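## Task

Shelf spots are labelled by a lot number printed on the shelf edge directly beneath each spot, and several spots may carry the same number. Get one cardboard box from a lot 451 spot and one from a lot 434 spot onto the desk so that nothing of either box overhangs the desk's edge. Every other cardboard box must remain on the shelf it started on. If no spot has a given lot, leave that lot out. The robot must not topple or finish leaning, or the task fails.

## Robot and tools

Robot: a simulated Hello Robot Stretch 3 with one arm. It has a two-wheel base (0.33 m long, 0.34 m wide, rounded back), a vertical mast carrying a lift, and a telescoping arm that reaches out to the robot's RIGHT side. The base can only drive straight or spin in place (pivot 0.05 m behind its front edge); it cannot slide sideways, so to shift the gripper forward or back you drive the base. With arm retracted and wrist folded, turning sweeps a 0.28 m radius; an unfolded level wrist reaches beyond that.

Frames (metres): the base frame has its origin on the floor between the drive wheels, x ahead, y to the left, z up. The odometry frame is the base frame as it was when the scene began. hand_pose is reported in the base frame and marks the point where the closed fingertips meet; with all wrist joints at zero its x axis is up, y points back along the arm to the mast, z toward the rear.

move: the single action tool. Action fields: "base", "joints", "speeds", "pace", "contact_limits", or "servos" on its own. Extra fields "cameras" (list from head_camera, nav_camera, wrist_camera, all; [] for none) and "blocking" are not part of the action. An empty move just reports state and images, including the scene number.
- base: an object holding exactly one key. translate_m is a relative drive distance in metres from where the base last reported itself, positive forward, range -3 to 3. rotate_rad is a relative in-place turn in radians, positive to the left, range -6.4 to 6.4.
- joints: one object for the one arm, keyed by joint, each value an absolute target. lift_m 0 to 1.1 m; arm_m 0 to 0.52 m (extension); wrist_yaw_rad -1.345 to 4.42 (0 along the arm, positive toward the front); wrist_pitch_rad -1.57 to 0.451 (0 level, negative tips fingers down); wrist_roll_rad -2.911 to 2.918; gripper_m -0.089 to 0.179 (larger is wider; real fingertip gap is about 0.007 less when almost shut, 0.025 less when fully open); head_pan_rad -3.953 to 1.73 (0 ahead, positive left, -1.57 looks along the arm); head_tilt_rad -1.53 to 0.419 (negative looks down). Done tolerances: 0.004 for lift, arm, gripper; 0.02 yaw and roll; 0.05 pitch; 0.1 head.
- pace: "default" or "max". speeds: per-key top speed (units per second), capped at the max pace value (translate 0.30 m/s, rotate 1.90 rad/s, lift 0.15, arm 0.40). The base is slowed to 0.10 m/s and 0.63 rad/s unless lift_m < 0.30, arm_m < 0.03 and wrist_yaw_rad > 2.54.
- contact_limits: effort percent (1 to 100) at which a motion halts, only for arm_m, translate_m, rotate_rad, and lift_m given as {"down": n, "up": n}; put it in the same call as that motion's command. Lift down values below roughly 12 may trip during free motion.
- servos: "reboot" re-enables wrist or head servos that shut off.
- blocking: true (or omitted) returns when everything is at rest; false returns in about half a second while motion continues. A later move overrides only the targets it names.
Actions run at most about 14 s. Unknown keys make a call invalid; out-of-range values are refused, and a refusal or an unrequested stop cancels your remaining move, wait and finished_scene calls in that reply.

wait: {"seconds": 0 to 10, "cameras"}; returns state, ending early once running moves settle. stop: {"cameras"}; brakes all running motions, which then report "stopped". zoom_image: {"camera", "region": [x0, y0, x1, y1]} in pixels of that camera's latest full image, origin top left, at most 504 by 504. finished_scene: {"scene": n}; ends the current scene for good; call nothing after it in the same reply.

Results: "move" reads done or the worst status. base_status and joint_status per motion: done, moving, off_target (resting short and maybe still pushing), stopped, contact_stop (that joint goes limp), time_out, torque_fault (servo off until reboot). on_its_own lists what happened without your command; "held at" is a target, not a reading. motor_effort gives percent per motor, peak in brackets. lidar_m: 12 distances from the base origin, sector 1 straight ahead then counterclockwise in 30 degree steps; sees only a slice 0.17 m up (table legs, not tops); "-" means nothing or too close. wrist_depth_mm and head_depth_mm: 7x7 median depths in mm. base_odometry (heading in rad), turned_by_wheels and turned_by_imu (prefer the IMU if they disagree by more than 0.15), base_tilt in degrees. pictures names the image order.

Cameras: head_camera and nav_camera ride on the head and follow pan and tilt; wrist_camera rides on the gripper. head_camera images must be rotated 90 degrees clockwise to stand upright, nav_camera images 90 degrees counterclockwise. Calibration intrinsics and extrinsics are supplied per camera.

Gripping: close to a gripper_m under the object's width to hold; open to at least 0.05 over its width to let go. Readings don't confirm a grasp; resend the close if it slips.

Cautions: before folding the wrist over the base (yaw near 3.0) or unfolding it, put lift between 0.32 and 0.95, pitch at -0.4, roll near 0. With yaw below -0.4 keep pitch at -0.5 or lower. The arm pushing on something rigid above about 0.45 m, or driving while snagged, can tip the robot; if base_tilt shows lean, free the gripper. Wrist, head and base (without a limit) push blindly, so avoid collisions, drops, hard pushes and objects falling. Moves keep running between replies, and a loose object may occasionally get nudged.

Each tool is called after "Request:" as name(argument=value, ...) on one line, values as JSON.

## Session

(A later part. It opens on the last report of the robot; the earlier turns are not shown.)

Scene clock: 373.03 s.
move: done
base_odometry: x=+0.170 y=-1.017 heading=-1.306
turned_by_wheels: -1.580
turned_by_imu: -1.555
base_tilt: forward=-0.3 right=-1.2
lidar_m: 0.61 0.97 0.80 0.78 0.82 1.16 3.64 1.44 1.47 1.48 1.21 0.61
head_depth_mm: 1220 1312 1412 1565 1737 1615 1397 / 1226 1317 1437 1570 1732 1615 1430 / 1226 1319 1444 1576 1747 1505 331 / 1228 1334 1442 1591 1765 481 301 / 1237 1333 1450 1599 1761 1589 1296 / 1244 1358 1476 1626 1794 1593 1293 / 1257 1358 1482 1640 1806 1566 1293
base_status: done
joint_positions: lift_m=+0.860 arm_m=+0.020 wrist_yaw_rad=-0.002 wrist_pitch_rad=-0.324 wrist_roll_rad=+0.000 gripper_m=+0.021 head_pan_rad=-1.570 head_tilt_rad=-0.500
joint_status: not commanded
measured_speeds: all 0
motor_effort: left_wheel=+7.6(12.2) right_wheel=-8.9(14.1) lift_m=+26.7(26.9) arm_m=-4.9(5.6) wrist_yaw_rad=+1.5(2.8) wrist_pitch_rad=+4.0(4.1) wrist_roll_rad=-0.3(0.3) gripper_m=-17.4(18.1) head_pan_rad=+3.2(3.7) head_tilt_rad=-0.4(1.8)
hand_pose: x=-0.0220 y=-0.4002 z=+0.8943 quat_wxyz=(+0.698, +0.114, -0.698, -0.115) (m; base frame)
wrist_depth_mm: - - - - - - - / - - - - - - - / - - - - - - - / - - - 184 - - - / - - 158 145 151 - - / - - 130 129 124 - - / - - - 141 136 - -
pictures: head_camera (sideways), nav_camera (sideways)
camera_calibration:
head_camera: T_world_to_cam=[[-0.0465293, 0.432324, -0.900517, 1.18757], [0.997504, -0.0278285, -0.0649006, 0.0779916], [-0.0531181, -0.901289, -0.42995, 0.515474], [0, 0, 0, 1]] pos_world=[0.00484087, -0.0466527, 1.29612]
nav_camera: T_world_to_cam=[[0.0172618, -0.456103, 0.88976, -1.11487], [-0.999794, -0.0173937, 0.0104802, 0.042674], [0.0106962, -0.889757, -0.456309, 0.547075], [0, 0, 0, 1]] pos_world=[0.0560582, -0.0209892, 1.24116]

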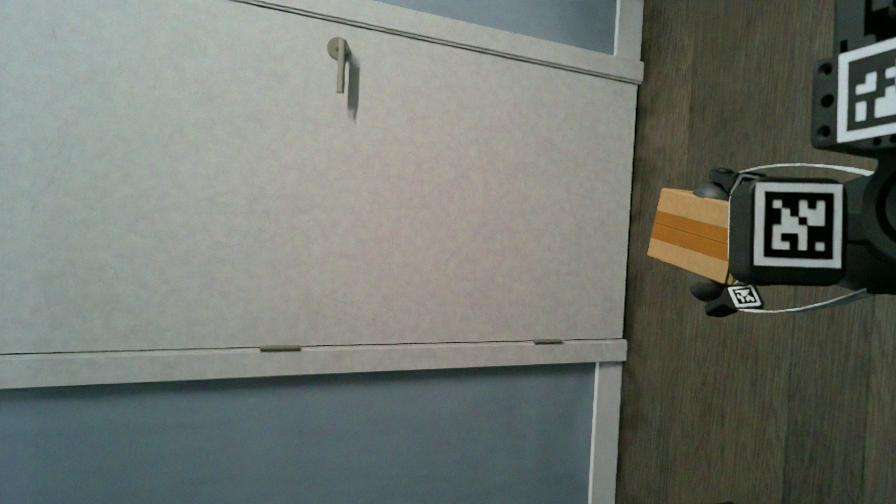

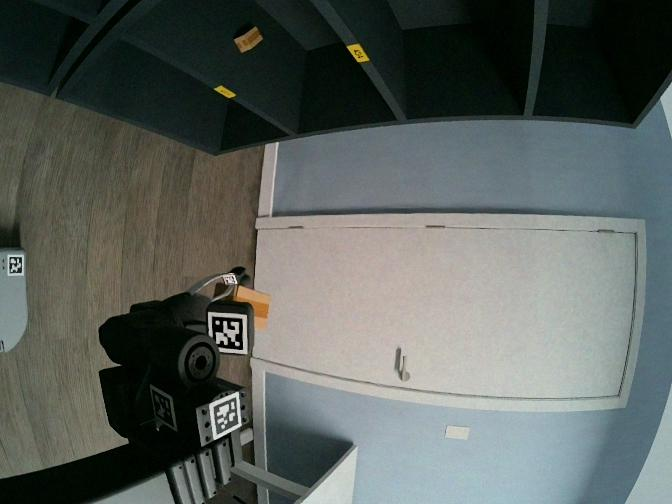

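Request:
move(base={"translate_m": -1.22}, pace="max", cameras=["head_camera", "wrist_camera"])

Scene clock: 396.77 s.
move: done
base_odometry: x=-0.150 y=+0.160 heading=-1.305
turned_by_wheels: +0.000
turned_by_imu: +0.000
base_tilt: forward=-0.2 right=-1.3
lidar_m: 1.80 1.14 0.86 0.84 0.88 1.25 2.46 1.42 0.83 1.02 1.52 2.07
head_depth_mm: 1187 1282 1394 1383 958 1524 1362 / 1185 1285 1400 1357 950 1520 1394 / 1194 1285 1398 1353 946 803 332 / 1197 1292 1418 1336 933 480 301 / 1202 1306 1406 1328 927 1340 1267 / 1206 1307 1416 1491 917 1536 1288 / 1212 1307 1425 1569 957 1574 1282
base_status: done
joint_positions: lift_m=+0.860 arm_m=+0.020 wrist_yaw_rad=-0.002 wrist_pitch_rad=-0.324 wrist_roll_rad=+0.000 gripper_m=+0.021 head_pan_rad=-1.570 head_tilt_rad=-0.500
joint_status: not commanded
measured_speeds: all 0
motor_effort: left_wheel=-0.1(10.8) right_wheel=-10.6(14.8) lift_m=+30.4(32.4) arm_m=-8.5(13.4) wrist_yaw_rad=+0.9(2.9) wrist_pitch_rad=+3.9(4.1) wrist_roll_rad=-0.1(0.3) gripper_m=-17.6(18.5) head_pan_rad=+3.0(3.9) head_tilt_rad=-0.1(1.7)
hand_pose: x=-0.0220 y=-0.4002 z=+0.8943 quat_wxyz=(+0.698, +0.114, -0.698, -0.115) (m; base frame)
wrist_depth_mm: - - - - - - - / - - - - - - - / - - - - - - - / - - - 174 174 - - / - - 152 145 145 - - / - - 131 129 124 - - / - - - 140 136 - -
pictures: head_camera (sideways), wrist_camera
camera_calibration:
head_camera: T_world_to_cam=[[-0.0466171, 0.432321, -0.900514, 1.18756], [0.997505, -0.0276992, -0.064936, 0.0780435], [-0.0530167, -0.901294, -0.429951, 0.515475], [0, 0, 0, 1]] pos_world=[0.0048409, -0.0466526, 1.29612]
wrist_camera: T_world_to_cam=[[-0.999079, -0.0368975, -0.0219178, -0.0104793], [0.000436273, 0.501951, -0.864896, 1.00688], [0.0429142, -0.864109, -0.501472, 0.269743], [0, 0, 0, 1]] pos_world=[-0.0224847, -0.272705, 1.00589]

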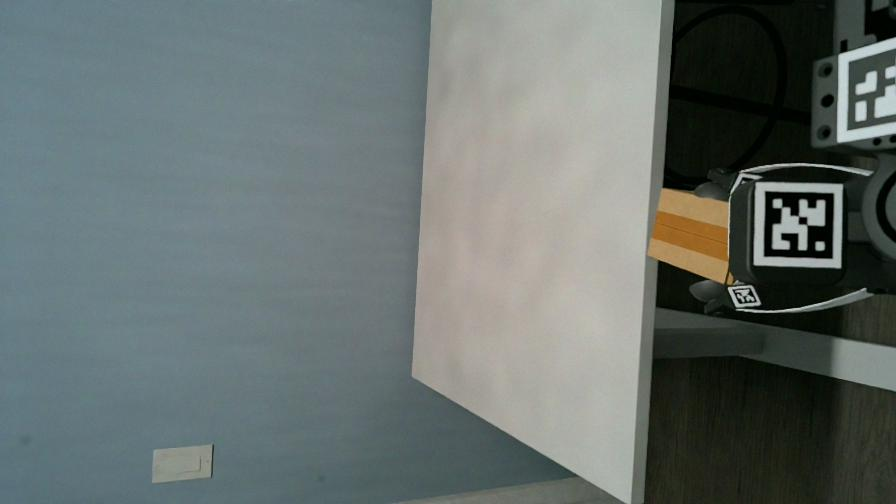

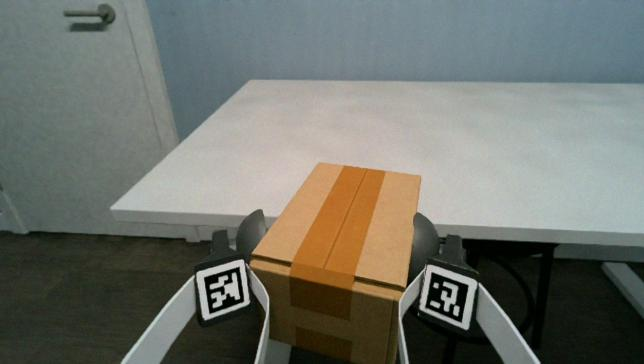

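Request:
move(joints={"arm_m": 0.46}, speeds={"arm_m": 0.25})

Request:
move(joints={"lift_m": 0.74}, cameras=["wrist_camera"])

Request:
move(joints={"lift_m": 0.722}, speeds={"lift_m": 0.03}, contact_limits={"lift_m": {"down": 15}}, cameras=["wrist_camera"])

Scene clock: 415.20 s.
move: done
base_odometry: x=-0.150 y=+0.160 heading=-1.305
turned_by_wheels: +0.000
turned_by_imu: +0.000
base_tilt: forward=-0.2 right=-1.2
lidar_m: 1.81 1.14 0.86 0.84 0.88 1.25 2.47 1.42 0.83 1.02 1.52 2.07
head_depth_mm: 1188 1285 1387 1375 918 299 - / 1195 1285 1409 1364 369 1109 1252 / 1190 1296 1399 588 943 1520 1308 / 1198 1293 1413 681 931 1554 1305 / 1196 1303 1410 1320 925 1433 1305 / 1204 1298 1417 1499 918 1541 1292 / 1220 1309 1443 1578 953 1576 1290
base_status: not commanded
joint_positions: lift_m=+0.860 arm_m=+0.460 wrist_yaw_rad=-0.002 wrist_pitch_rad=-0.324 wrist_roll_rad=+0.000 gripper_m=+0.021 head_pan_rad=-1.570 head_tilt_rad=-0.500
joint_status: all done
measured_speeds: all 0
motor_effort: left_wheel=-0.2(1.0) right_wheel=-10.5(11.6) lift_m=+29.5(30.7) arm_m=+13.5(15.2) wrist_yaw_rad=+1.1(2.8) wrist_pitch_rad=+4.1(4.1) wrist_roll_rad=-0.1(0.3) gripper_m=-17.4(18.3) head_pan_rad=+3.4(3.9) head_tilt_rad=+0.6(1.4)
hand_pose: x=-0.0220 y=-0.8402 z=+0.8943 quat_wxyz=(+0.698, +0.114, -0.698, -0.115) (m; base frame)
wrist_depth_mm: - - - - - - - / 768 - - - - - - / 841 - - - - - - / 887 - - 175 173 - - / - - 152 145 145 - - / - - 130 129 124 - - / - - - 140 130 109 -
pictures: none

Scene clock: 417.13 s.
move: done
base_odometry: x=-0.150 y=+0.160 heading=-1.305
turned_by_wheels: +0.000
turned_by_imu: +0.000
base_tilt: forward=-0.3 right=-1.3
lidar_m: 1.80 1.14 0.86 0.84 0.88 1.24 2.47 1.42 0.83 1.02 1.52 2.07
head_depth_mm: 1185 1280 1395 1386 957 1526 1285 / 1194 1285 1406 1358 948 445 358 / 1195 1293 1401 1346 632 1465 1306 / 1196 1300 1410 1333 662 1548 1305 / 1200 1302 1419 1317 924 1441 1300 / 1201 1308 1420 1494 917 1530 1297 / 1210 1312 1434 1574 950 1577 1290
base_status: not commanded
joint_positions: lift_m=+0.740 arm_m=+0.460 wrist_yaw_rad=-0.002 wrist_pitch_rad=-0.324 wrist_roll_rad=+0.000 gripper_m=+0.021 head_pan_rad=-1.570 head_tilt_rad=-0.500
joint_status: all done
measured_speeds: all 0
motor_effort: left_wheel=-0.3(0.8) right_wheel=-10.5(11.9) lift_m=+23.6(31.3) arm_m=+12.1(13.9) wrist_yaw_rad=+1.5(3.0) wrist_pitch_rad=+4.1(4.1) wrist_roll_rad=-0.2(0.3) gripper_m=-17.6(18.0) head_pan_rad=+3.7(4.0) head_tilt_rad=+0.3(1.4)
hand_pose: x=-0.0220 y=-0.8402 z=+0.7743 quat_wxyz=(+0.698, +0.114, -0.698, -0.115) (m; base frame)
wrist_depth_mm: - - - - - - - / 768 - - - - - - / 819 - - - - - - / - - - 174 174 - - / - - 152 145 145 - - / - - 130 129 124 - - / - - - 140 130 109 -
pictures: wrist_camera
camera_calibration:
wrist_camera: T_world_to_cam=[[-0.999079, -0.0368962, -0.0219233, -0.0293384], [0.000435875, 0.502069, -0.864827, 1.12398], [0.0429158, -0.86404, -0.50159, -0.170488], [0, 0, 0, 1]] pos_world=[-0.0224847, -0.712705, 0.885887]

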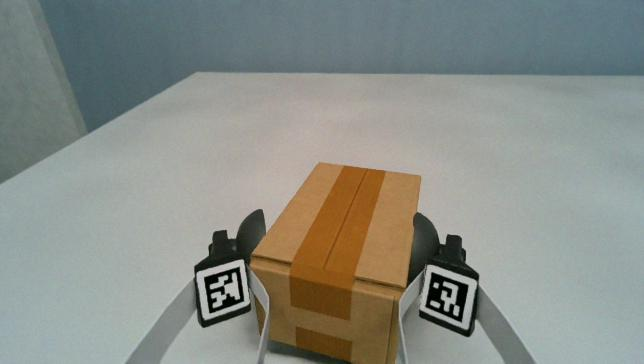

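Scene clock: 418.17 s.
move: done
base_odometry: x=-0.150 y=+0.160 heading=-1.305
turned_by_wheels: +0.000
turned_by_imu: +0.000
base_tilt: forward=-0.3 right=-1.3
lidar_m: 1.81 1.14 0.86 0.84 0.88 1.25 2.46 1.42 0.83 1.02 1.52 2.06
head_depth_mm: 1191 1280 1388 1372 956 1532 1298 / 1189 1283 1398 1357 947 485 376 / 1194 1285 1401 1352 640 1391 1313 / 1208 1297 1405 1328 671 1537 1308 / 1209 1300 1417 1320 926 1448 1297 / 1202 1307 1418 1502 919 1528 1287 / 1210 1306 1440 1568 957 1574 1291
base_status: not commanded
joint_positions: lift_m=+0.722 arm_m=+0.460 wrist_yaw_rad=-0.002 wrist_pitch_rad=-0.324 wrist_roll_rad=+0.000 gripper_m=+0.021 head_pan_rad=-1.570 head_tilt_rad=-0.500
joint_status: all done
measured_speeds: all 0
motor_effort: left_wheel=+0.0(0.8) right_wheel=-11.0(11.6) lift_m=+23.8(26.7) arm_m=+11.0(12.3) wrist_yaw_rad=+1.3(2.4) wrist_pitch_rad=+4.0(4.1) wrist_roll_rad=-0.2(0.3) gripper_m=-17.7(18.2) head_pan_rad=+3.3(3.7) head_tilt_rad=+0.8(1.5)
contact_limits: lift_m down 15 (down: maximum 72; up: maximum 65)
hand_pose: x=-0.0220 y=-0.8402 z=+0.7563 quat_wxyz=(+0.698, +0.114, -0.698, -0.115) (m; base frame)
wrist_depth_mm: - - - - - - - / 768 - - - - - - / 780 - - - - - - / - - - 175 174 - - / - - 152 145 145 - - / - - 130 129 124 - - / - - - 140 130 109 -
pictures: wrist_camera
camera_calibration:
wrist_camera: T_world_to_cam=[[-0.999079, -0.036894, -0.021927, -0.0297283], [0.000440143, 0.502069, -0.864827, 1.10841], [0.0429159, -0.86404, -0.50159, -0.179517], [0, 0, 0, 1]] pos_world=[-0.0224847, -0.712705, 0.867887]

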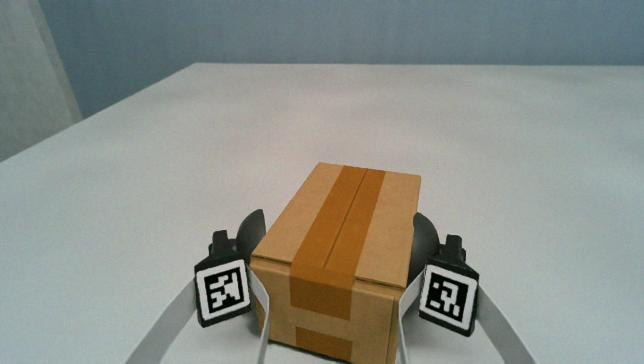

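Request:
move(joints={"lift_m": 0.715}, speeds={"lift_m": 0.02}, contact_limits={"lift_m": {"down": 14}}, cameras=["wrist_camera"])

Scene clock: 424.00 s.
move: done
base_odometry: x=-0.150 y=+0.160 heading=-1.305
turned_by_wheels: +0.000
turned_by_imu: +0.000
base_tilt: forward=-0.4 right=-1.1
lidar_m: 1.81 1.14 0.86 0.84 0.88 1.25 2.46 1.42 0.83 1.01 1.52 2.06
head_depth_mm: 1188 1282 1392 1382 957 1523 1322 / 1189 1283 1398 1366 945 495 383 / 1193 1293 1397 1337 643 1397 1315 / 1201 1297 1407 1329 673 1547 1311 / 1200 1304 1416 1319 925 1434 1295 / 1215 1311 1424 1496 917 1533 1293 / 1208 1315 1424 1563 954 1576 1285
base_status: not commanded
joint_positions: lift_m=+0.715 arm_m=+0.460 wrist_yaw_rad=-0.002 wrist_pitch_rad=-0.312 wrist_roll_rad=+0.000 gripper_m=+0.021 head_pan_rad=-1.570 head_tilt_rad=-0.500
joint_status: all done
measured_speeds: all 0
motor_effort: left_wheel=-0.3(0.8) right_wheel=-10.6(11.6) lift_m=+22.3(26.1) arm_m=+7.5(9.0) wrist_yaw_rad=+1.3(2.7) wrist_pitch_rad=+1.6(4.1) wrist_roll_rad=+0.0(0.3) gripper_m=-17.8(18.1) head_pan_rad=+3.3(3.7) head_tilt_rad=+1.0(1.7)
contact_limits: lift_m down 14 (down: maximum 72; up: maximum 65)
hand_pose: x=-0.0220 y=-0.8415 z=+0.7522 quat_wxyz=(+0.699, +0.109, -0.698, -0.111) (m; base frame)
wrist_depth_mm: - - - - - - - / 762 - - - - - - / - - - - - - - / - - - 174 173 - - / - - 152 145 144 - - / - - 130 128 124 - - / - - - 140 130 109 -
pictures: wrist_camera
camera_calibration:
wrist_camera: T_world_to_cam=[[-0.999079, -0.037214, -0.0213773, -0.0305491], [0.000340746, 0.491214, -0.871039, 1.10112], [0.0429156, -0.870244, -0.490748, -0.196002], [0, 0, 0, 1]] pos_world=[-0.0224846, -0.71259, 0.862276]

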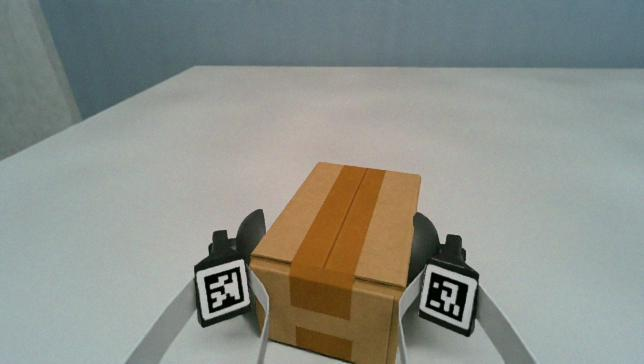

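Request:
move(joints={"gripper_m": 0.179})

Request:
move(joints={"arm_m": 0.02}, speeds={"arm_m": 0.3}, cameras=["head_camera"])

Scene clock: 432.30 s.
move: done
base_odometry: x=-0.150 y=+0.160 heading=-1.305
turned_by_wheels: +0.000
turned_by_imu: +0.000
base_tilt: forward=-0.3 right=-1.2
lidar_m: 1.81 1.14 0.86 0.84 0.88 1.25 2.47 1.42 0.83 1.02 1.52 2.07
head_depth_mm: 1190 1287 1396 1377 954 1528 1318 / 1186 1283 1392 1360 948 493 383 / 1198 1287 1401 1342 643 1391 1311 / 1198 1295 1413 1334 674 1549 1302 / 1203 1299 1422 1314 902 1439 1296 / 1204 1303 1418 1492 918 1536 1293 / 1215 1308 1424 1574 953 1579 1279
base_status: not commanded
joint_positions: lift_m=+0.715 arm_m=+0.460 wrist_yaw_rad=-0.002 wrist_pitch_rad=-0.313 wrist_roll_rad=+0.000 gripper_m=+0.179 head_pan_rad=-1.570 head_tilt_rad=-0.500
joint_status: all done
measured_speeds: all 0
motor_effort: left_wheel=-0.4(0.8) right_wheel=-10.8(11.5) lift_m=+25.5(25.8) arm_m=+4.1(6.4) wrist_yaw_rad=+0.5(2.7) wrist_pitch_rad=+1.9(2.1) wrist_roll_rad=-0.1(0.3) gripper_m=+0.5(83.9) head_pan_rad=+3.0(3.8) head_tilt_rad=+1.6(2.0)
contact_limits: lift_m down 14 (down: maximum 72; up: maximum 65)
hand_pose: x=-0.0220 y=-0.8413 z=+0.7519 quat_wxyz=(+0.699, +0.110, -0.698, -0.111) (m; base frame)
wrist_depth_mm: - - - - - - - / 761 - - - - - - / 788 - - - - - - / - - - 180 180 - - / - 142 - 144 149 - - / - 126 138 128 123 - - / - - - 140 130 - 105
pictures: none

Scene clock: 436.13 s.
move: done
base_odometry: x=-0.150 y=+0.160 heading=-1.305
turned_by_wheels: +0.000
turned_by_imu: +0.000
base_tilt: forward=-0.2 right=-1.1
lidar_m: 1.81 1.14 0.86 0.84 0.88 1.25 2.46 1.42 0.83 1.01 1.52 2.07
head_depth_mm: 1195 1273 1394 1380 956 1525 1319 / 1191 1285 1400 1355 950 1522 1256 / 1193 1293 1408 1348 940 1508 1310 / 1200 1291 1412 1336 920 1549 1296 / 1199 1303 1419 1311 925 1444 1298 / 1208 1303 1423 1493 919 1531 1290 / 1216 1317 1429 1573 956 1565 1287
base_status: not commanded
joint_positions: lift_m=+0.715 arm_m=+0.020 wrist_yaw_rad=-0.002 wrist_pitch_rad=-0.314 wrist_roll_rad=+0.000 gripper_m=+0.179 head_pan_rad=-1.570 head_tilt_rad=-0.500
joint_status: all done
measured_speeds: all 0
motor_effort: left_wheel=-0.6(0.9) right_wheel=-10.3(11.5) lift_m=+28.4(28.8) arm_m=-12.9(15.3) wrist_yaw_rad=+1.0(2.9) wrist_pitch_rad=+2.0(2.2) wrist_roll_rad=-0.1(0.3) gripper_m=+0.7(1.1) head_pan_rad=+2.7(3.8) head_tilt_rad=+1.3(2.1)
contact_limits: lift_m down 14 (down: maximum 72; up: maximum 65)
hand_pose: x=-0.0220 y=-0.4012 z=+0.7517 quat_wxyz=(+0.699, +0.110, -0.698, -0.112) (m; base frame)
wrist_depth_mm: - - - - - - - / - - - 517 - - - / - - - - - - - / - - - - - - - / - - - - - - - / 123 - - - - - - / 924 938 974 961 968 938 105
pictures: head_camera (sideways)
camera_calibration:
head_camera: T_world_to_cam=[[-0.0466171, 0.432321, -0.900514, 1.18756], [0.997505, -0.0276992, -0.064936, 0.0780435], [-0.0530167, -0.901294, -0.429951, 0.515475], [0, 0, 0, 1]] pos_world=[0.0048409, -0.0466526, 1.29612]

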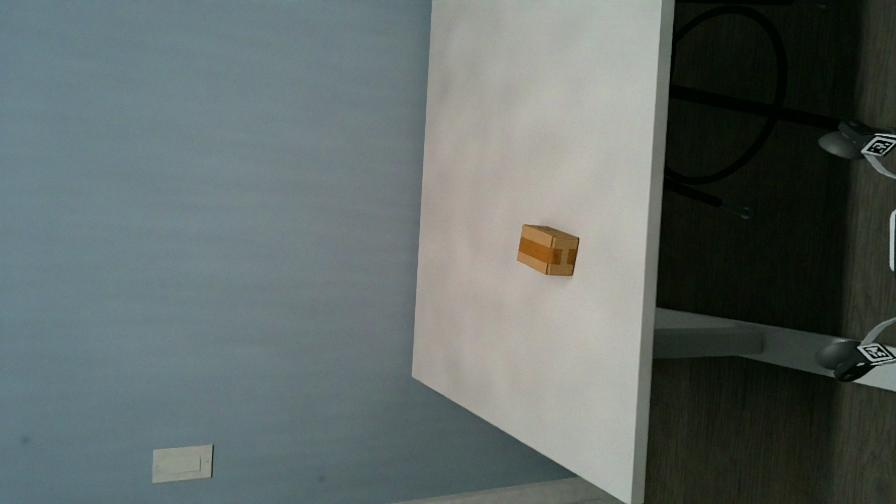

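Request:
move(base={"translate_m": -0.25}, joints={"arm_m": 0.0, "wrist_yaw_rad": 3.0, "wrist_pitch_rad": -0.4, "gripper_m": 0.04}, pace="max")

Request:
move(base={"translate_m": -0.29}, joints={"lift_m": 0.28}, pace="max")

Request:
move(base={"translate_m": -1.47}, pace="max", cameras=["nav_camera"])

Scene clock: 465.63 s.
move: done
base_odometry: x=-0.216 y=+0.402 heading=-1.305
turned_by_wheels: +0.000
turned_by_imu: +0.000
base_tilt: forward=-0.3 right=-1.3
lidar_m: 2.05 1.15 0.87 0.85 0.90 1.26 2.22 1.95 0.95 0.78 1.07 2.11
head_depth_mm: 1178 1264 1383 1382 961 1533 1325 / 1176 1278 1388 1368 949 1476 1316 / 1190 1282 1394 1347 942 1506 1279 / 1191 1282 1403 1333 930 1495 1276 / 1193 1293 1401 1324 928 1488 1304 / 1200 1297 1406 1301 914 1536 1295 / 1205 1304 1410 1294 912 1403 1255
base_status: done
joint_positions: lift_m=+0.715 arm_m=+0.001 wrist_yaw_rad=+2.997 wrist_pitch_rad=-0.413 wrist_roll_rad=+0.000 gripper_m=+0.040 head_pan_rad=-1.570 head_tilt_rad=-0.500
joint_status: all done
measured_speeds: all 0
motor_effort: left_wheel=-0.3(9.6) right_wheel=-10.1(13.1) lift_m=+22.7(31.2) arm_m=-10.2(14.3) wrist_yaw_rad=+1.9(6.5) wrist_pitch_rad=+1.9(3.8) wrist_roll_rad=+0.0(0.3) gripper_m=+0.2(82.2) head_pan_rad=+2.9(4.0) head_tilt_rad=+2.1(2.5)
contact_limits: lift_m down 14 (down: maximum 72; up: maximum 65)
hand_pose: x=+0.0112 y=+0.0772 z=+0.7289 quat_wxyz=(+0.195, +0.700, +0.095, +0.680) (m; base frame)
wrist_depth_mm: - 137 808 - - - 859 / - 147 175 - - - - / - 161 194 - - - - / - 186 - - - - - / - - 201 - - - - / - - 127 - 130 - - / 915 923 259 886 851 883 879
pictures: none

Scene clock: 469.37 s.
move: done
base_odometry: x=-0.292 y=+0.681 heading=-1.305
turned_by_wheels: +0.000
turned_by_imu: +0.000
base_tilt: forward=-0.2 right=-1.3
lidar_m: 2.34 1.17 0.88 0.86 0.90 1.99 1.93 1.94 1.09 0.89 0.82 2.09
head_depth_mm: 1165 1258 1367 1374 959 1279 1294 / 1166 1266 1374 1368 954 1514 1317 / 1176 1272 1377 1356 939 1513 1307 / 1179 1272 1386 1341 931 1458 1303 / 1182 1280 1394 1320 926 1498 1297 / 1190 1289 1397 1308 920 1492 1260 / 1191 1284 1410 1295 913 1518 1288
base_status: done
joint_positions: lift_m=+0.280 arm_m=+0.001 wrist_yaw_rad=+2.998 wrist_pitch_rad=-0.415 wrist_roll_rad=+0.000 gripper_m=+0.040 head_pan_rad=-1.570 head_tilt_rad=-0.500
joint_status: all done
measured_speeds: all 0
motor_effort: left_wheel=+0.4(9.9) right_wheel=-3.9(15.6) lift_m=+25.0(25.9) arm_m=-5.4(10.0) wrist_yaw_rad=+1.0(3.2) wrist_pitch_rad=+2.3(2.4) wrist_roll_rad=+0.1(0.3) gripper_m=+0.7(1.0) head_pan_rad=+2.9(3.6) head_tilt_rad=+2.5(3.1)
hand_pose: x=+0.0110 y=+0.0770 z=+0.2934 quat_wxyz=(+0.195, +0.700, +0.096, +0.680) (m; base frame)
wrist_depth_mm: - 137 - 855 - - - / - 147 - 917 - - - / 887 161 807 919 895 882 870 / 741 186 662 720 708 699 687 / 604 575 203 570 566 582 579 / 510 506 127 299 129 500 491 / 435 280 258 269 420 433 432
pictures: none

Scene clock: 475.67 s.
move: done
base_odometry: x=-0.678 y=+2.100 heading=-1.305
turned_by_wheels: +0.000
turned_by_imu: -0.002
base_tilt: forward=-0.3 right=-1.2
lidar_m: 3.08 1.26 1.08 1.60 0.65 0.49 0.48 0.50 0.71 1.36 1.30 1.87
head_depth_mm: 1111 1204 1305 1400 1398 1360 1257 / 1109 1208 1311 1437 1584 1623 1324 / 1109 1212 1318 1447 1601 1601 1315 / 1128 1211 1320 1450 1609 1599 1302 / 1121 1224 1322 1443 1611 1590 1298 / 1133 1221 1324 1465 1614 1588 1290 / 1132 1237 1339 1467 1630 1576 1290
base_status: done
joint_positions: lift_m=+0.280 arm_m=+0.001 wrist_yaw_rad=+2.998 wrist_pitch_rad=-0.415 wrist_roll_rad=+0.000 gripper_m=+0.040 head_pan_rad=-1.570 head_tilt_rad=-0.500
joint_status: not commanded
measured_speeds: all 0
motor_effort: left_wheel=-4.1(11.1) right_wheel=-5.4(17.5) lift_m=+29.5(31.4) arm_m=+0.3(6.5) wrist_yaw_rad=+1.3(3.1) wrist_pitch_rad=+2.3(2.4) wrist_roll_rad=-0.1(0.3) gripper_m=+0.5(1.0) head_pan_rad=+3.4(3.7) head_tilt_rad=+2.7(3.4)
hand_pose: x=+0.0110 y=+0.0770 z=+0.2934 quat_wxyz=(+0.195, +0.700, +0.096, +0.680) (m; base frame)
wrist_depth_mm: 584 137 - - - - - / 611 147 - - - - - / 633 161 871 894 899 880 881 / 624 185 668 723 711 695 703 / 582 580 202 570 562 581 577 / 513 509 127 302 129 495 491 / 432 281 259 269 425 437 432
pictures: nav_camera (sideways)
camera_calibration:
nav_camera: T_world_to_cam=[[0.0173525, -0.456101, 0.889759, -1.11487], [-0.999791, -0.0175236, 0.0105156, 0.0426278], [0.0107956, -0.889756, -0.45631, 0.54707], [0, 0, 0, 1]] pos_world=[0.0560588, -0.0209895, 1.24116]

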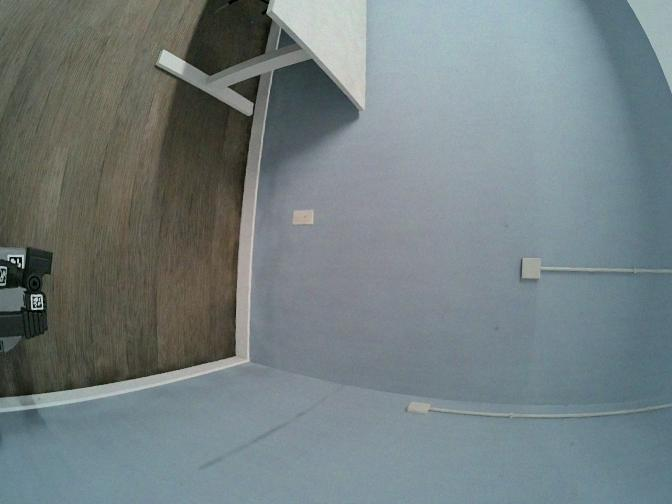

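Request:
move(base={"rotate_rad": 1.571}, joints={"head_pan_rad": 0.0, "head_tilt_rad": -0.4}, pace="max", cameras=["nav_camera", "head_camera"])

Scene clock: 491.33 s.
move: done
base_odometry: x=-0.678 y=+2.100 heading=+0.266
turned_by_wheels: +1.571
turned_by_imu: +1.540
base_tilt: forward=-0.4 right=-1.2
lidar_m: 1.69 0.66 0.49 0.48 0.50 0.69 1.35 1.30 1.32 3.28 1.29 1.08
head_depth_mm: 2016 2120 2266 2431 2215 1508 1389 / 1999 2141 2293 2454 2433 1787 1421 / 2007 2128 2279 2463 2419 1784 1417 / 2009 2140 2297 2438 2401 1777 1401 / 2026 2147 2274 2453 2386 1763 1413 / 1795 1856 1916 1980 2020 1754 1398 / 1255 1281 1312 1344 1370 1407 1334
base_status: done
joint_positions: lift_m=+0.280 arm_m=+0.001 wrist_yaw_rad=+2.998 wrist_pitch_rad=-0.415 wrist_roll_rad=+0.000 gripper_m=+0.040 head_pan_rad=+0.008 head_tilt_rad=-0.398
joint_status: all done
measured_speeds: translate_m=+0.000 rotate_rad=+0.000 lift_m=+0.000 arm_m=+0.000 wrist_yaw_rad=+0.000 wrist_pitch_rad=+0.000 wrist_roll_rad=+0.000 head_pan_rad=-0.024 head_tilt_rad=+0.000
motor_effort: left_wheel=-6.0(15.5) right_wheel=+8.6(15.1) lift_m=+28.7(29.7) arm_m=-3.7(4.9) wrist_yaw_rad=+1.4(2.7) wrist_pitch_rad=+2.3(2.4) wrist_roll_rad=+0.2(0.3) gripper_m=+0.2(0.7) head_pan_rad=-3.4(6.2) head_tilt_rad=+2.0(7.0)
hand_pose: x=+0.0110 y=+0.0769 z=+0.2934 quat_wxyz=(+0.195, +0.700, +0.096, +0.680) (m; base frame)
wrist_depth_mm: 451 137 468 476 489 497 507 / 493 148 509 521 535 543 556 / 535 162 541 568 587 600 602 / 579 182 188 - - - 658 / 579 566 202 564 564 579 582 / 509 505 127 301 129 488 490 / 434 280 257 268 425 430 428
pictures: head_camera (sideways), nav_camera (sideways)
camera_calibration:
head_camera: T_world_to_cam=[[-0.338371, -0.0488503, -0.939744, 1.24051], [0.0273444, 0.997719, -0.0617099, 0.0797743], [0.940615, -0.0465775, -0.336264, 0.387431], [0, 0, 0, 1]] pos_world=[0.0531475, -0.000947554, 1.30096]
nav_camera: T_world_to_cam=[[0.363347, 0.0198147, 0.931443, -1.17134], [0.0232079, -0.999656, 0.0122127, 0.0341292], [0.931365, 0.0171794, -0.363681, 0.420903], [0, 0, 0, 1]] pos_world=[0.032797, 0.0500964, 1.2437]

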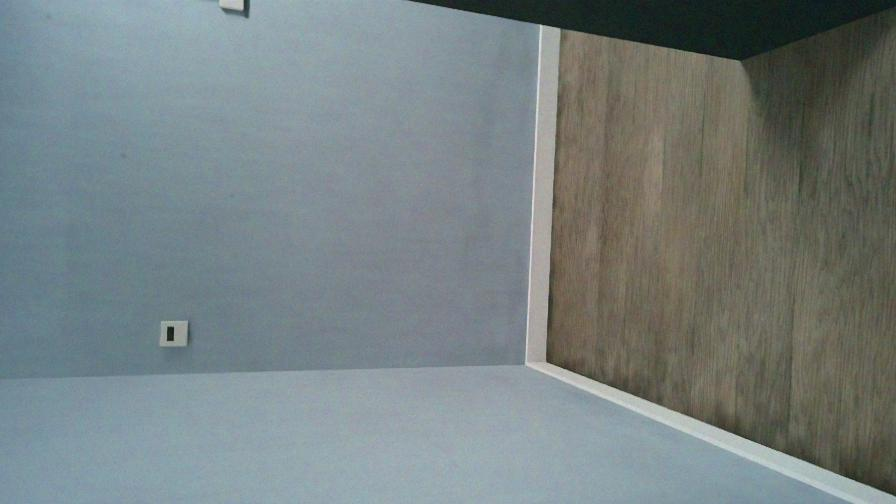

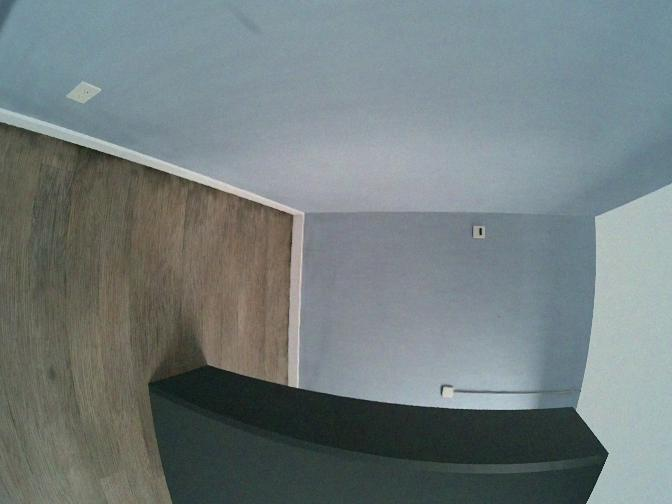

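Request:
move(base={"translate_m": 2.02}, joints={"head_pan_rad": -1.57}, pace="max")

Request:
move(base={"rotate_rad": -1.575}, pace="max", cameras=["nav_camera", "head_camera"])

Scene clock: 518.83 s.
move: done
base_odometry: x=+1.271 y=+2.630 heading=+0.265
turned_by_wheels: +0.000
turned_by_imu: +0.001
base_tilt: forward=-0.2 right=-1.2
lidar_m: 0.39 0.41 0.44 0.43 0.44 0.62 1.86 0.86 1.57 1.37 0.53 0.40
head_depth_mm: 2060 2162 2261 2316 1772 1712 1434 / 3619 3069 3150 3049 2436 1798 1410 / 3636 3882 - 3799 2398 1790 1408 / 3641 3901 - 3784 2393 1766 1404 / 2651 2820 3014 3120 2381 1762 1396 / 1474 1515 1568 1612 1683 1631 1396 / 1020 1037 1061 1089 1116 1143 1184
base_status: done
joint_positions: lift_m=+0.280 arm_m=+0.001 wrist_yaw_rad=+2.998 wrist_pitch_rad=-0.415 wrist_roll_rad=+0.000 gripper_m=+0.040 head_pan_rad=-1.570 head_tilt_rad=-0.400
joint_status: all done
measured_speeds: all 0
motor_effort: left_wheel=-0.8(10.3) right_wheel=+5.6(16.5) lift_m=+26.6(28.7) arm_m=-7.6(13.4) wrist_yaw_rad=+1.7(3.1) wrist_pitch_rad=+2.2(2.4) wrist_roll_rad=+0.1(0.4) gripper_m=+0.1(1.0) head_pan_rad=+3.9(5.8) head_tilt_rad=-4.2(4.7)
hand_pose: x=+0.0110 y=+0.0770 z=+0.2934 quat_wxyz=(+0.195, +0.700, +0.096, +0.680) (m; base frame)
wrist_depth_mm: 403 137 421 434 438 448 442 / 445 148 459 473 480 493 457 / 485 162 489 514 528 541 468 / 528 183 192 554 570 579 465 / 568 558 199 554 551 561 457 / 513 508 127 299 130 497 458 / 437 281 257 269 425 434 423
pictures: none

Scene clock: 520.97 s.
move: done
base_odometry: x=+1.271 y=+2.630 heading=-1.309
turned_by_wheels: -1.575
turned_by_imu: -1.545
base_tilt: forward=-0.3 right=-1.1
lidar_m: 1.30 0.53 0.40 0.39 0.41 0.44 0.43 0.45 0.63 1.97 0.86 1.58
head_depth_mm: 1424 1374 1329 1291 1268 1230 1196 / 2293 2182 2054 1977 1889 1666 1421 / 2832 3057 3183 3335 2423 1773 1412 / 2811 2993 3213 3421 2387 1777 1408 / 2866 3025 3207 3384 2391 1757 1399 / 2858 3030 3223 3358 2352 1743 1399 / 2850 3052 3167 3272 2364 1742 1388
base_status: done
joint_positions: lift_m=+0.280 arm_m=+0.001 wrist_yaw_rad=+2.998 wrist_pitch_rad=-0.415 wrist_roll_rad=+0.000 gripper_m=+0.040 head_pan_rad=-1.570 head_tilt_rad=-0.401
joint_status: not commanded
measured_speeds: all 0
motor_effort: left_wheel=+6.5(15.3) right_wheel=-8.6(14.2) lift_m=+25.8(27.0) arm_m=-13.1(13.1) wrist_yaw_rad=+1.7(2.8) wrist_pitch_rad=+2.3(2.4) wrist_roll_rad=+0.0(0.4) gripper_m=+0.9(1.1) head_pan_rad=+2.7(3.8) head_tilt_rad=-2.9(4.6)
hand_pose: x=+0.0110 y=+0.0770 z=+0.2934 quat_wxyz=(+0.195, +0.700, +0.096, +0.680) (m; base frame)
wrist_depth_mm: 381 137 390 397 403 410 418 / 412 148 420 431 439 443 456 / 449 162 449 467 480 490 494 / 492 187 489 524 533 538 544 / 521 528 202 544 158 562 557 / 509 507 127 301 129 499 493 / 436 280 257 270 425 432 431
pictures: head_camera (sideways), nav_camera (sideways)
camera_calibration:
head_camera: T_world_to_cam=[[-0.0466518, 0.340819, -0.938971, 1.23769], [0.997514, -0.0338075, -0.0618316, 0.0740179], [-0.0528176, -0.939521, -0.338394, 0.396356], [0, 0, 0, 1]] pos_world=[0.00484136, -0.0469418, 1.30086]
nav_camera: T_world_to_cam=[[0.0174088, -0.365443, 0.930671, -1.1683], [-0.999788, -0.0165987, 0.0121839, 0.0404473], [0.0109954, -0.930686, -0.365655, 0.429036], [0, 0, 0, 1]] pos_world=[0.05606, -0.0269767, 1.24369]

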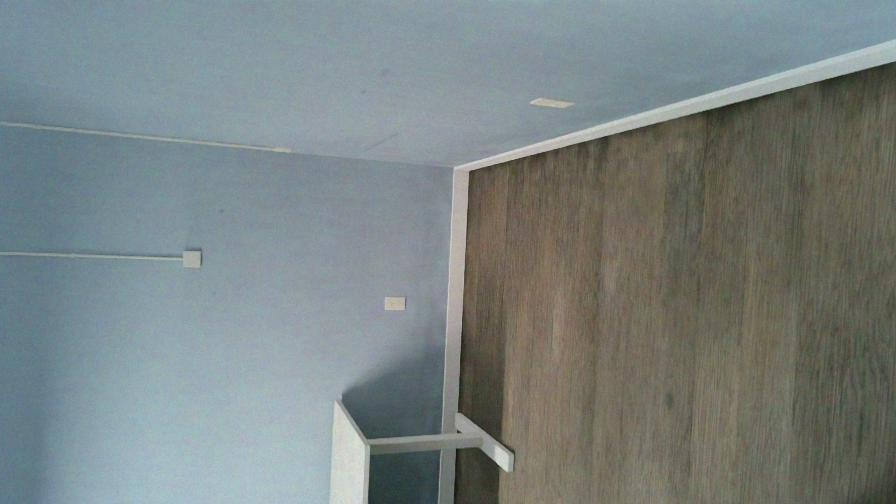

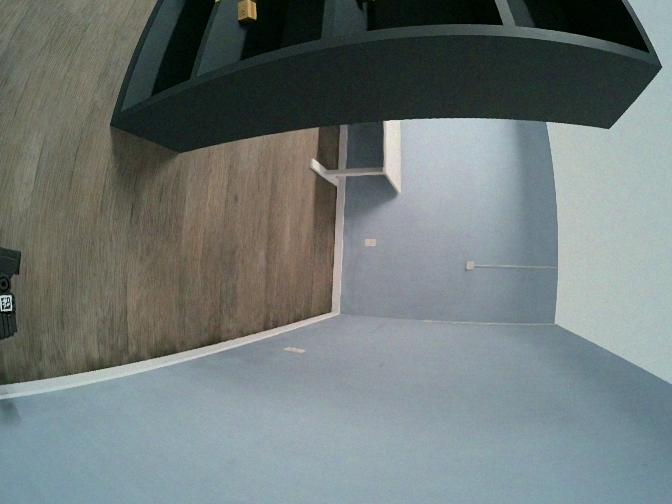

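Request:
move(base={"rotate_rad": -0.035}, pace="max")

Request:
move(base={"translate_m": 0.85}, joints={"head_pan_rad": -1.45}, pace="max", cameras=["nav_camera", "head_camera"])

Scene clock: 532.20 s.
move: done
base_odometry: x=+1.271 y=+2.630 heading=-1.344
turned_by_wheels: -0.035
turned_by_imu: -0.034
base_tilt: forward=-0.4 right=-1.2
lidar_m: 1.46 0.55 0.40 0.39 0.40 0.44 0.43 0.44 0.61 1.71 0.86 1.53
head_depth_mm: 1257 1226 1211 1177 1150 1136 1119 / 1874 1832 1752 1722 1662 1616 1370 / 2831 3005 3094 3047 2291 1775 1410 / 2847 2982 3235 3356 2411 1774 1406 / 2817 2991 3223 3380 2374 1762 1399 / 2822 3007 3236 3409 2362 1746 1391 / 2808 2973 3139 3309 2359 1746 1391
base_status: done
joint_positions: lift_m=+0.280 arm_m=+0.001 wrist_yaw_rad=+2.998 wrist_pitch_rad=-0.415 wrist_roll_rad=+0.000 gripper_m=+0.040 head_pan_rad=-1.570 head_tilt_rad=-0.401
joint_status: not commanded
measured_speeds: all 0
motor_effort: left_wheel=+6.7(11.5) right_wheel=-9.6(13.7) lift_m=+25.3(26.0) arm_m=-11.5(12.1) wrist_yaw_rad=+2.5(2.5) wrist_pitch_rad=+2.2(2.4) wrist_roll_rad=-0.1(0.3) gripper_m=+0.5(0.9) head_pan_rad=+2.5(3.1) head_tilt_rad=-1.0(1.6)
hand_pose: x=+0.0110 y=+0.0770 z=+0.2934 quat_wxyz=(+0.195, +0.700, +0.096, +0.680) (m; base frame)
wrist_depth_mm: 372 137 386 397 407 418 426 / 403 147 417 431 445 452 469 / 439 161 450 476 490 505 513 / 482 187 486 519 533 548 - / 511 517 203 541 158 560 570 / 512 509 127 301 130 494 487 / 434 281 258 269 422 436 428
pictures: none

Scene clock: 536.37 s.
move: done
base_odometry: x=+1.462 y=+1.802 heading=-1.344
turned_by_wheels: +0.000
turned_by_imu: +0.001
base_tilt: forward=-0.4 right=-1.1
lidar_m: 1.44 0.54 0.40 0.38 0.40 0.55 1.27 1.32 0.66 0.85 0.88 0.89
head_depth_mm: 560 919 959 829 713 804 780 / 571 938 1007 945 711 1064 842 / 582 946 1011 929 1173 1057 865 / 597 961 1025 919 1192 1049 856 / 611 977 1040 831 1211 1045 882 / 628 988 1052 896 1222 1035 905 / 648 999 1071 881 1238 1038 902
base_status: done
joint_positions: lift_m=+0.280 arm_m=+0.001 wrist_yaw_rad=+2.998 wrist_pitch_rad=-0.415 wrist_roll_rad=+0.000 gripper_m=+0.040 head_pan_rad=-1.449 head_tilt_rad=-0.401
joint_status: all done
measured_speeds: all 0
motor_effort: left_wheel=+4.1(13.0) right_wheel=+3.0(14.4) lift_m=+24.0(25.9) arm_m=-9.3(11.7) wrist_yaw_rad=+1.4(2.9) wrist_pitch_rad=+2.2(2.4) wrist_roll_rad=+0.1(0.3) gripper_m=+0.6(1.0) head_pan_rad=-2.9(5.1) head_tilt_rad=+1.0(1.6)
hand_pose: x=+0.0110 y=+0.0770 z=+0.2934 quat_wxyz=(+0.195, +0.700, +0.096, +0.680) (m; base frame)
wrist_depth_mm: 364 137 382 387 402 414 423 / 399 147 410 425 436 444 462 / 432 161 440 469 483 489 505 / 473 187 478 518 533 540 547 / 509 509 203 532 159 555 561 / 510 509 127 301 130 495 497 / 432 280 258 270 421 433 430
pictures: head_camera (sideways), nav_camera (sideways)
camera_calibration:
head_camera: T_world_to_cam=[[-0.0874207, 0.332689, -0.938976, 1.23796], [0.994303, 0.0868445, -0.0618019, 0.0739814], [0.0609841, -0.939029, -0.338386, 0.395625], [0, 0, 0, 1]] pos_world=[0.0105364, -0.0467765, 1.30086]
nav_camera: T_world_to_cam=[[0.0614257, -0.360693, 0.93066, -1.16854], [-0.990465, -0.137225, 0.0121891, 0.0403748], [0.123313, -0.922534, -0.365683, 0.428424], [0, 0, 0, 1]] pos_world=[0.0589378, -0.0207071, 1.24369]

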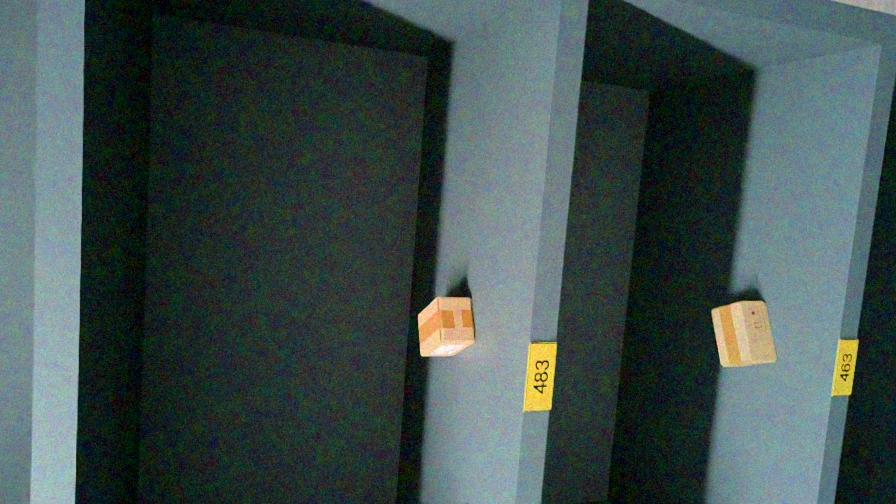

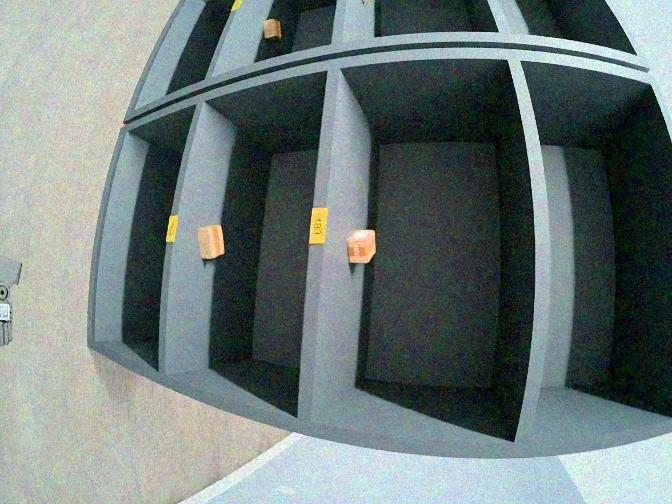

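Request:
move(base={"translate_m": 0.94}, pace="max", cameras=["nav_camera", "head_camera"])

Scene clock: 545.07 s.
move: done
base_odometry: x=+1.674 y=+0.886 heading=-1.344
turned_by_wheels: +0.000
turned_by_imu: +0.001
base_tilt: forward=-0.4 right=-1.2
lidar_m: 1.40 0.52 0.39 0.37 0.39 0.53 1.51 1.31 0.67 0.84 0.89 0.91
head_depth_mm: 559 923 950 822 709 791 796 / 570 945 1009 943 1105 1063 868 / 583 957 1023 932 1181 1062 863 / 596 965 1035 918 1197 1048 884 / 610 980 1050 904 1219 1016 881 / 628 995 1066 827 1224 1037 906 / 649 1005 1077 882 1241 1033 901
base_status: done
joint_positions: lift_m=+0.280 arm_m=+0.001 wrist_yaw_rad=+2.998 wrist_pitch_rad=-0.415 wrist_roll_rad=+0.000 gripper_m=+0.040 head_pan_rad=-1.450 head_tilt_rad=-0.401
joint_status: not commanded
measured_speeds: all 0
motor_effort: left_wheel=+3.2(15.7) right_wheel=+4.3(11.3) lift_m=+24.6(25.2) arm_m=-6.9(8.6) wrist_yaw_rad=+0.9(3.0) wrist_pitch_rad=+2.1(2.3) wrist_roll_rad=+0.0(0.4) gripper_m=+0.8(1.0) head_pan_rad=-2.5(3.6) head_tilt_rad=+3.8(4.6)
hand_pose: x=+0.0110 y=+0.0770 z=+0.2934 quat_wxyz=(+0.195, +0.700, +0.096, +0.680) (m; base frame)
wrist_depth_mm: 357 137 376 383 390 401 412 / 390 147 406 422 428 437 450 / 424 162 437 455 469 488 496 / 466 187 471 501 521 535 545 / 494 501 202 524 527 559 558 / 515 509 127 300 129 496 495 / 437 280 258 269 422 431 432
pictures: head_camera (sideways), nav_camera (sideways)
camera_calibration:
head_camera: T_world_to_cam=[[-0.0870217, 0.332796, -0.938975, 1.23795], [0.994411, 0.0855736, -0.06183, 0.074059], [0.0597747, -0.939108, -0.338383, 0.395636], [0, 0, 0, 1]] pos_world=[0.0104343, -0.0467774, 1.30086]
nav_camera: T_world_to_cam=[[0.0609483, -0.360754, 0.930667, -1.16856], [-0.990643, -0.135932, 0.0121845, 0.0403972], [0.122112, -0.922702, -0.365664, 0.428378], [0, 0, 0, 1]] pos_world=[0.0589304, -0.0208051, 1.24369]

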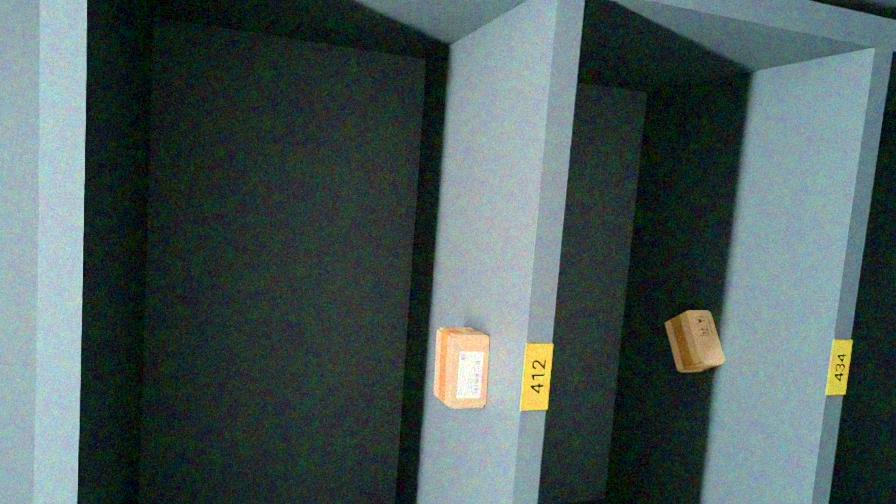

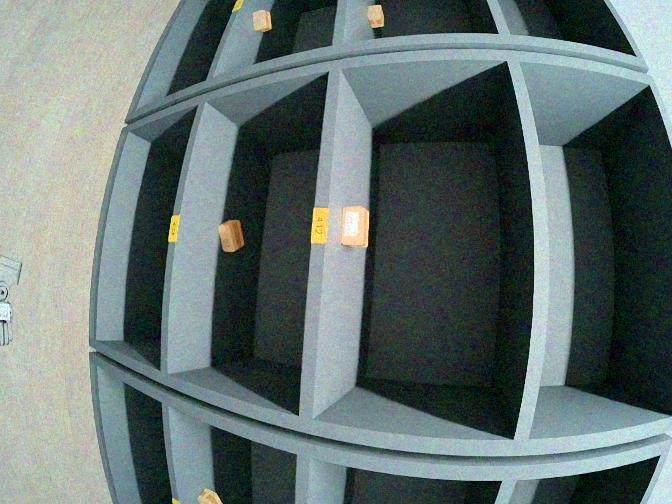

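Request:
zoom_image(camera="head_camera", region=[790, 320, 890, 420])

Request:
zoom_image(camera="head_camera", region=[640, 290, 740, 390])

Scaled by 5.040 from the camera's 896x504 image, which has a finer 1280x720 frame.

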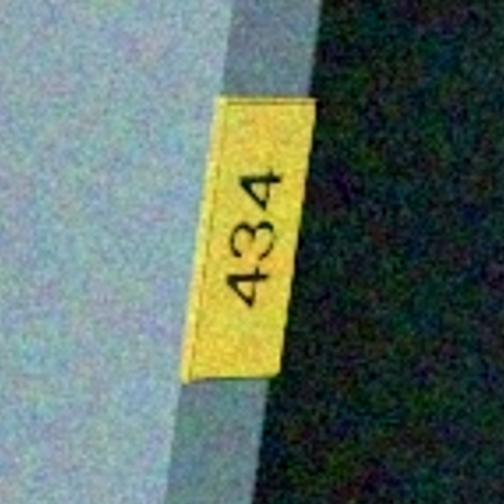

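Scaled by 5.040 from the camera's 896x504 image, which has a finer 1280x720 frame.

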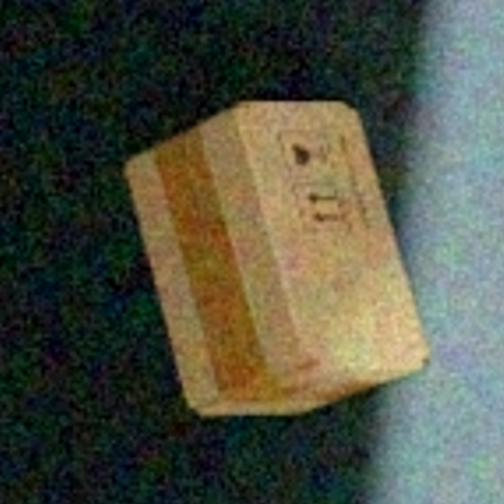

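Request:
move(base={"translate_m": 0.11}, joints={"lift_m": 0.545}, pace="max")

Request:
move(joints={"wrist_yaw_rad": 0.54, "wrist_pitch_rad": -0.4}, pace="max")

Request:
move(joints={"wrist_pitch_rad": -0.3, "gripper_m": 0.179, "arm_m": 0.15}, cameras=["wrist_camera"], pace="max")

Scene clock: 616.87 s.
move: done
base_odometry: x=+1.698 y=+0.779 heading=-1.344
turned_by_wheels: +0.000
turned_by_imu: +0.000
base_tilt: forward=-0.3 right=-1.2
lidar_m: 1.39 0.52 0.38 0.37 0.39 0.53 1.51 1.41 0.71 1.09 0.82 1.56
head_depth_mm: 554 937 996 960 718 1032 848 / 565 947 1006 946 1164 1068 870 / 578 963 1021 934 1176 1062 866 / 593 968 1034 855 1202 1022 886 / 607 986 1049 908 1218 1046 882 / 622 998 1064 899 1226 1041 909 / 643 1002 1057 885 1123 1036 902
base_status: done
joint_positions: lift_m=+0.545 arm_m=+0.001 wrist_yaw_rad=+2.998 wrist_pitch_rad=-0.415 wrist_roll_rad=+0.000 gripper_m=+0.040 head_pan_rad=-1.450 head_tilt_rad=-0.400
joint_status: all done
measured_speeds: all 0
motor_effort: left_wheel=+3.4(12.9) right_wheel=-1.8(11.0) lift_m=+28.4(34.9) arm_m=-4.7(6.0) wrist_yaw_rad=+1.9(3.5) wrist_pitch_rad=+2.3(2.4) wrist_roll_rad=+0.0(0.3) gripper_m=+0.2(1.1) head_pan_rad=-2.4(3.3) head_tilt_rad=+4.2(5.3)
hand_pose: x=+0.0110 y=+0.0769 z=+0.5584 quat_wxyz=(+0.195, +0.700, +0.096, +0.680) (m; base frame)
wrist_depth_mm: 357 137 373 385 393 404 411 / 388 147 400 416 427 434 454 / 424 162 433 456 471 483 498 / 464 187 466 504 522 527 528 / 513 514 202 533 152 - - / - - 127 - 126 - - / - - 258 696 690 702 703
pictures: none

Scene clock: 618.47 s.
move: done
base_odometry: x=+1.698 y=+0.779 heading=-1.344
turned_by_wheels: +0.000
turned_by_imu: +0.000
base_tilt: forward=-0.3 right=-1.2
lidar_m: 1.40 0.52 0.38 0.37 0.39 0.53 1.51 1.41 0.71 1.09 0.82 1.55
head_depth_mm: 553 937 996 957 716 1034 849 / 565 950 1005 948 1168 1068 870 / 578 956 1026 932 1183 1060 867 / 591 971 1032 858 1201 1013 883 / 606 980 1054 904 1216 1043 884 / 624 992 1064 898 1231 1042 903 / 642 999 1055 884 1124 1036 908
base_status: not commanded
joint_positions: lift_m=+0.545 arm_m=+0.001 wrist_yaw_rad=+0.543 wrist_pitch_rad=-0.415 wrist_roll_rad=+0.000 gripper_m=+0.040 head_pan_rad=-1.450 head_tilt_rad=-0.400
joint_status: all done
measured_speeds: all 0
motor_effort: left_wheel=+3.8(4.1) right_wheel=-1.9(2.3) lift_m=+23.0(28.0) arm_m=-3.4(4.6) wrist_yaw_rad=-3.2(7.9) wrist_pitch_rad=+2.2(4.3) wrist_roll_rad=+0.1(0.3) gripper_m=+0.4(0.8) head_pan_rad=-2.3(3.1) head_tilt_rad=+3.6(5.1)
hand_pose: x=+0.0947 y=-0.3380 z=+0.5583 quat_wxyz=(+0.706, +0.326, -0.627, +0.045) (m; base frame)
wrist_depth_mm: - - 582 - - 499 525 / - - 627 503 448 423 416 / - - 721 - - 374 340 / - - - - - - - / 949 985 907 - 153 - - / 828 827 125 151 127 - - / 723 744 678 715 677 - -
pictures: none

Scene clock: 620.40 s.
move: done
base_odometry: x=+1.698 y=+0.779 heading=-1.344
turned_by_wheels: +0.000
turned_by_imu: +0.000
base_tilt: forward=-0.2 right=-1.4
lidar_m: 1.40 0.52 0.39 0.37 0.39 0.53 1.51 1.41 0.71 1.09 0.82 1.55
head_depth_mm: 556 933 992 960 716 1037 846 / 566 944 1010 948 1167 1069 870 / 578 960 1021 932 1184 1060 861 / 591 968 1036 858 1204 1021 889 / 607 984 1051 902 1218 1047 883 / 623 992 1062 897 1230 1038 905 / 642 1001 1055 884 1122 1034 905
base_status: not commanded
joint_positions: lift_m=+0.545 arm_m=+0.150 wrist_yaw_rad=+0.543 wrist_pitch_rad=-0.321 wrist_roll_rad=+0.000 gripper_m=+0.179 head_pan_rad=-1.450 head_tilt_rad=-0.400
joint_status: all done
measured_speeds: all 0
motor_effort: left_wheel=+3.9(4.2) right_wheel=-2.0(2.4) lift_m=+30.9(31.3) arm_m=+10.7(14.8) wrist_yaw_rad=-2.0(4.5) wrist_pitch_rad=+3.4(6.4) wrist_roll_rad=-0.2(0.3) gripper_m=+0.5(84.7) head_pan_rad=-2.6(3.0) head_tilt_rad=+2.9(4.7)
hand_pose: x=+0.1002 y=-0.4967 z=+0.5800 quat_wxyz=(+0.703, +0.296, -0.642, +0.078) (m; base frame)
wrist_depth_mm: - 467 - - - - - / - 493 - - 525 416 510 / - 513 443 423 419 413 409 / - - - 347 315 307 307 / - 602 - - 294 268 244 / 123 140 763 - - - 227 / 729 762 731 - - - 105
pictures: wrist_camera
camera_calibration:
wrist_camera: T_world_to_cam=[[-0.835208, -0.549504, -0.0217728, -0.17003], [-0.258578, 0.427347, -0.866321, 0.773223], [0.485351, -0.717928, -0.499013, 0.0503535], [0, 0, 0, 1]] pos_world=[0.0334895, -0.387716, 0.691284]

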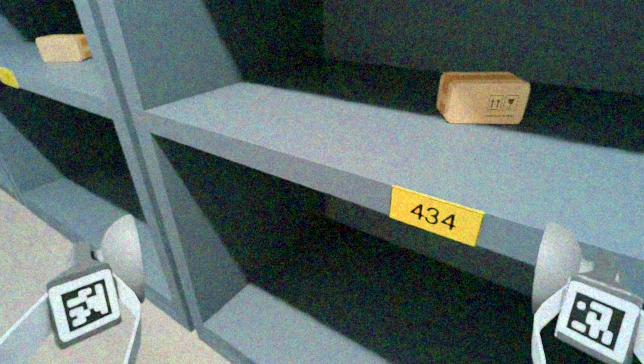

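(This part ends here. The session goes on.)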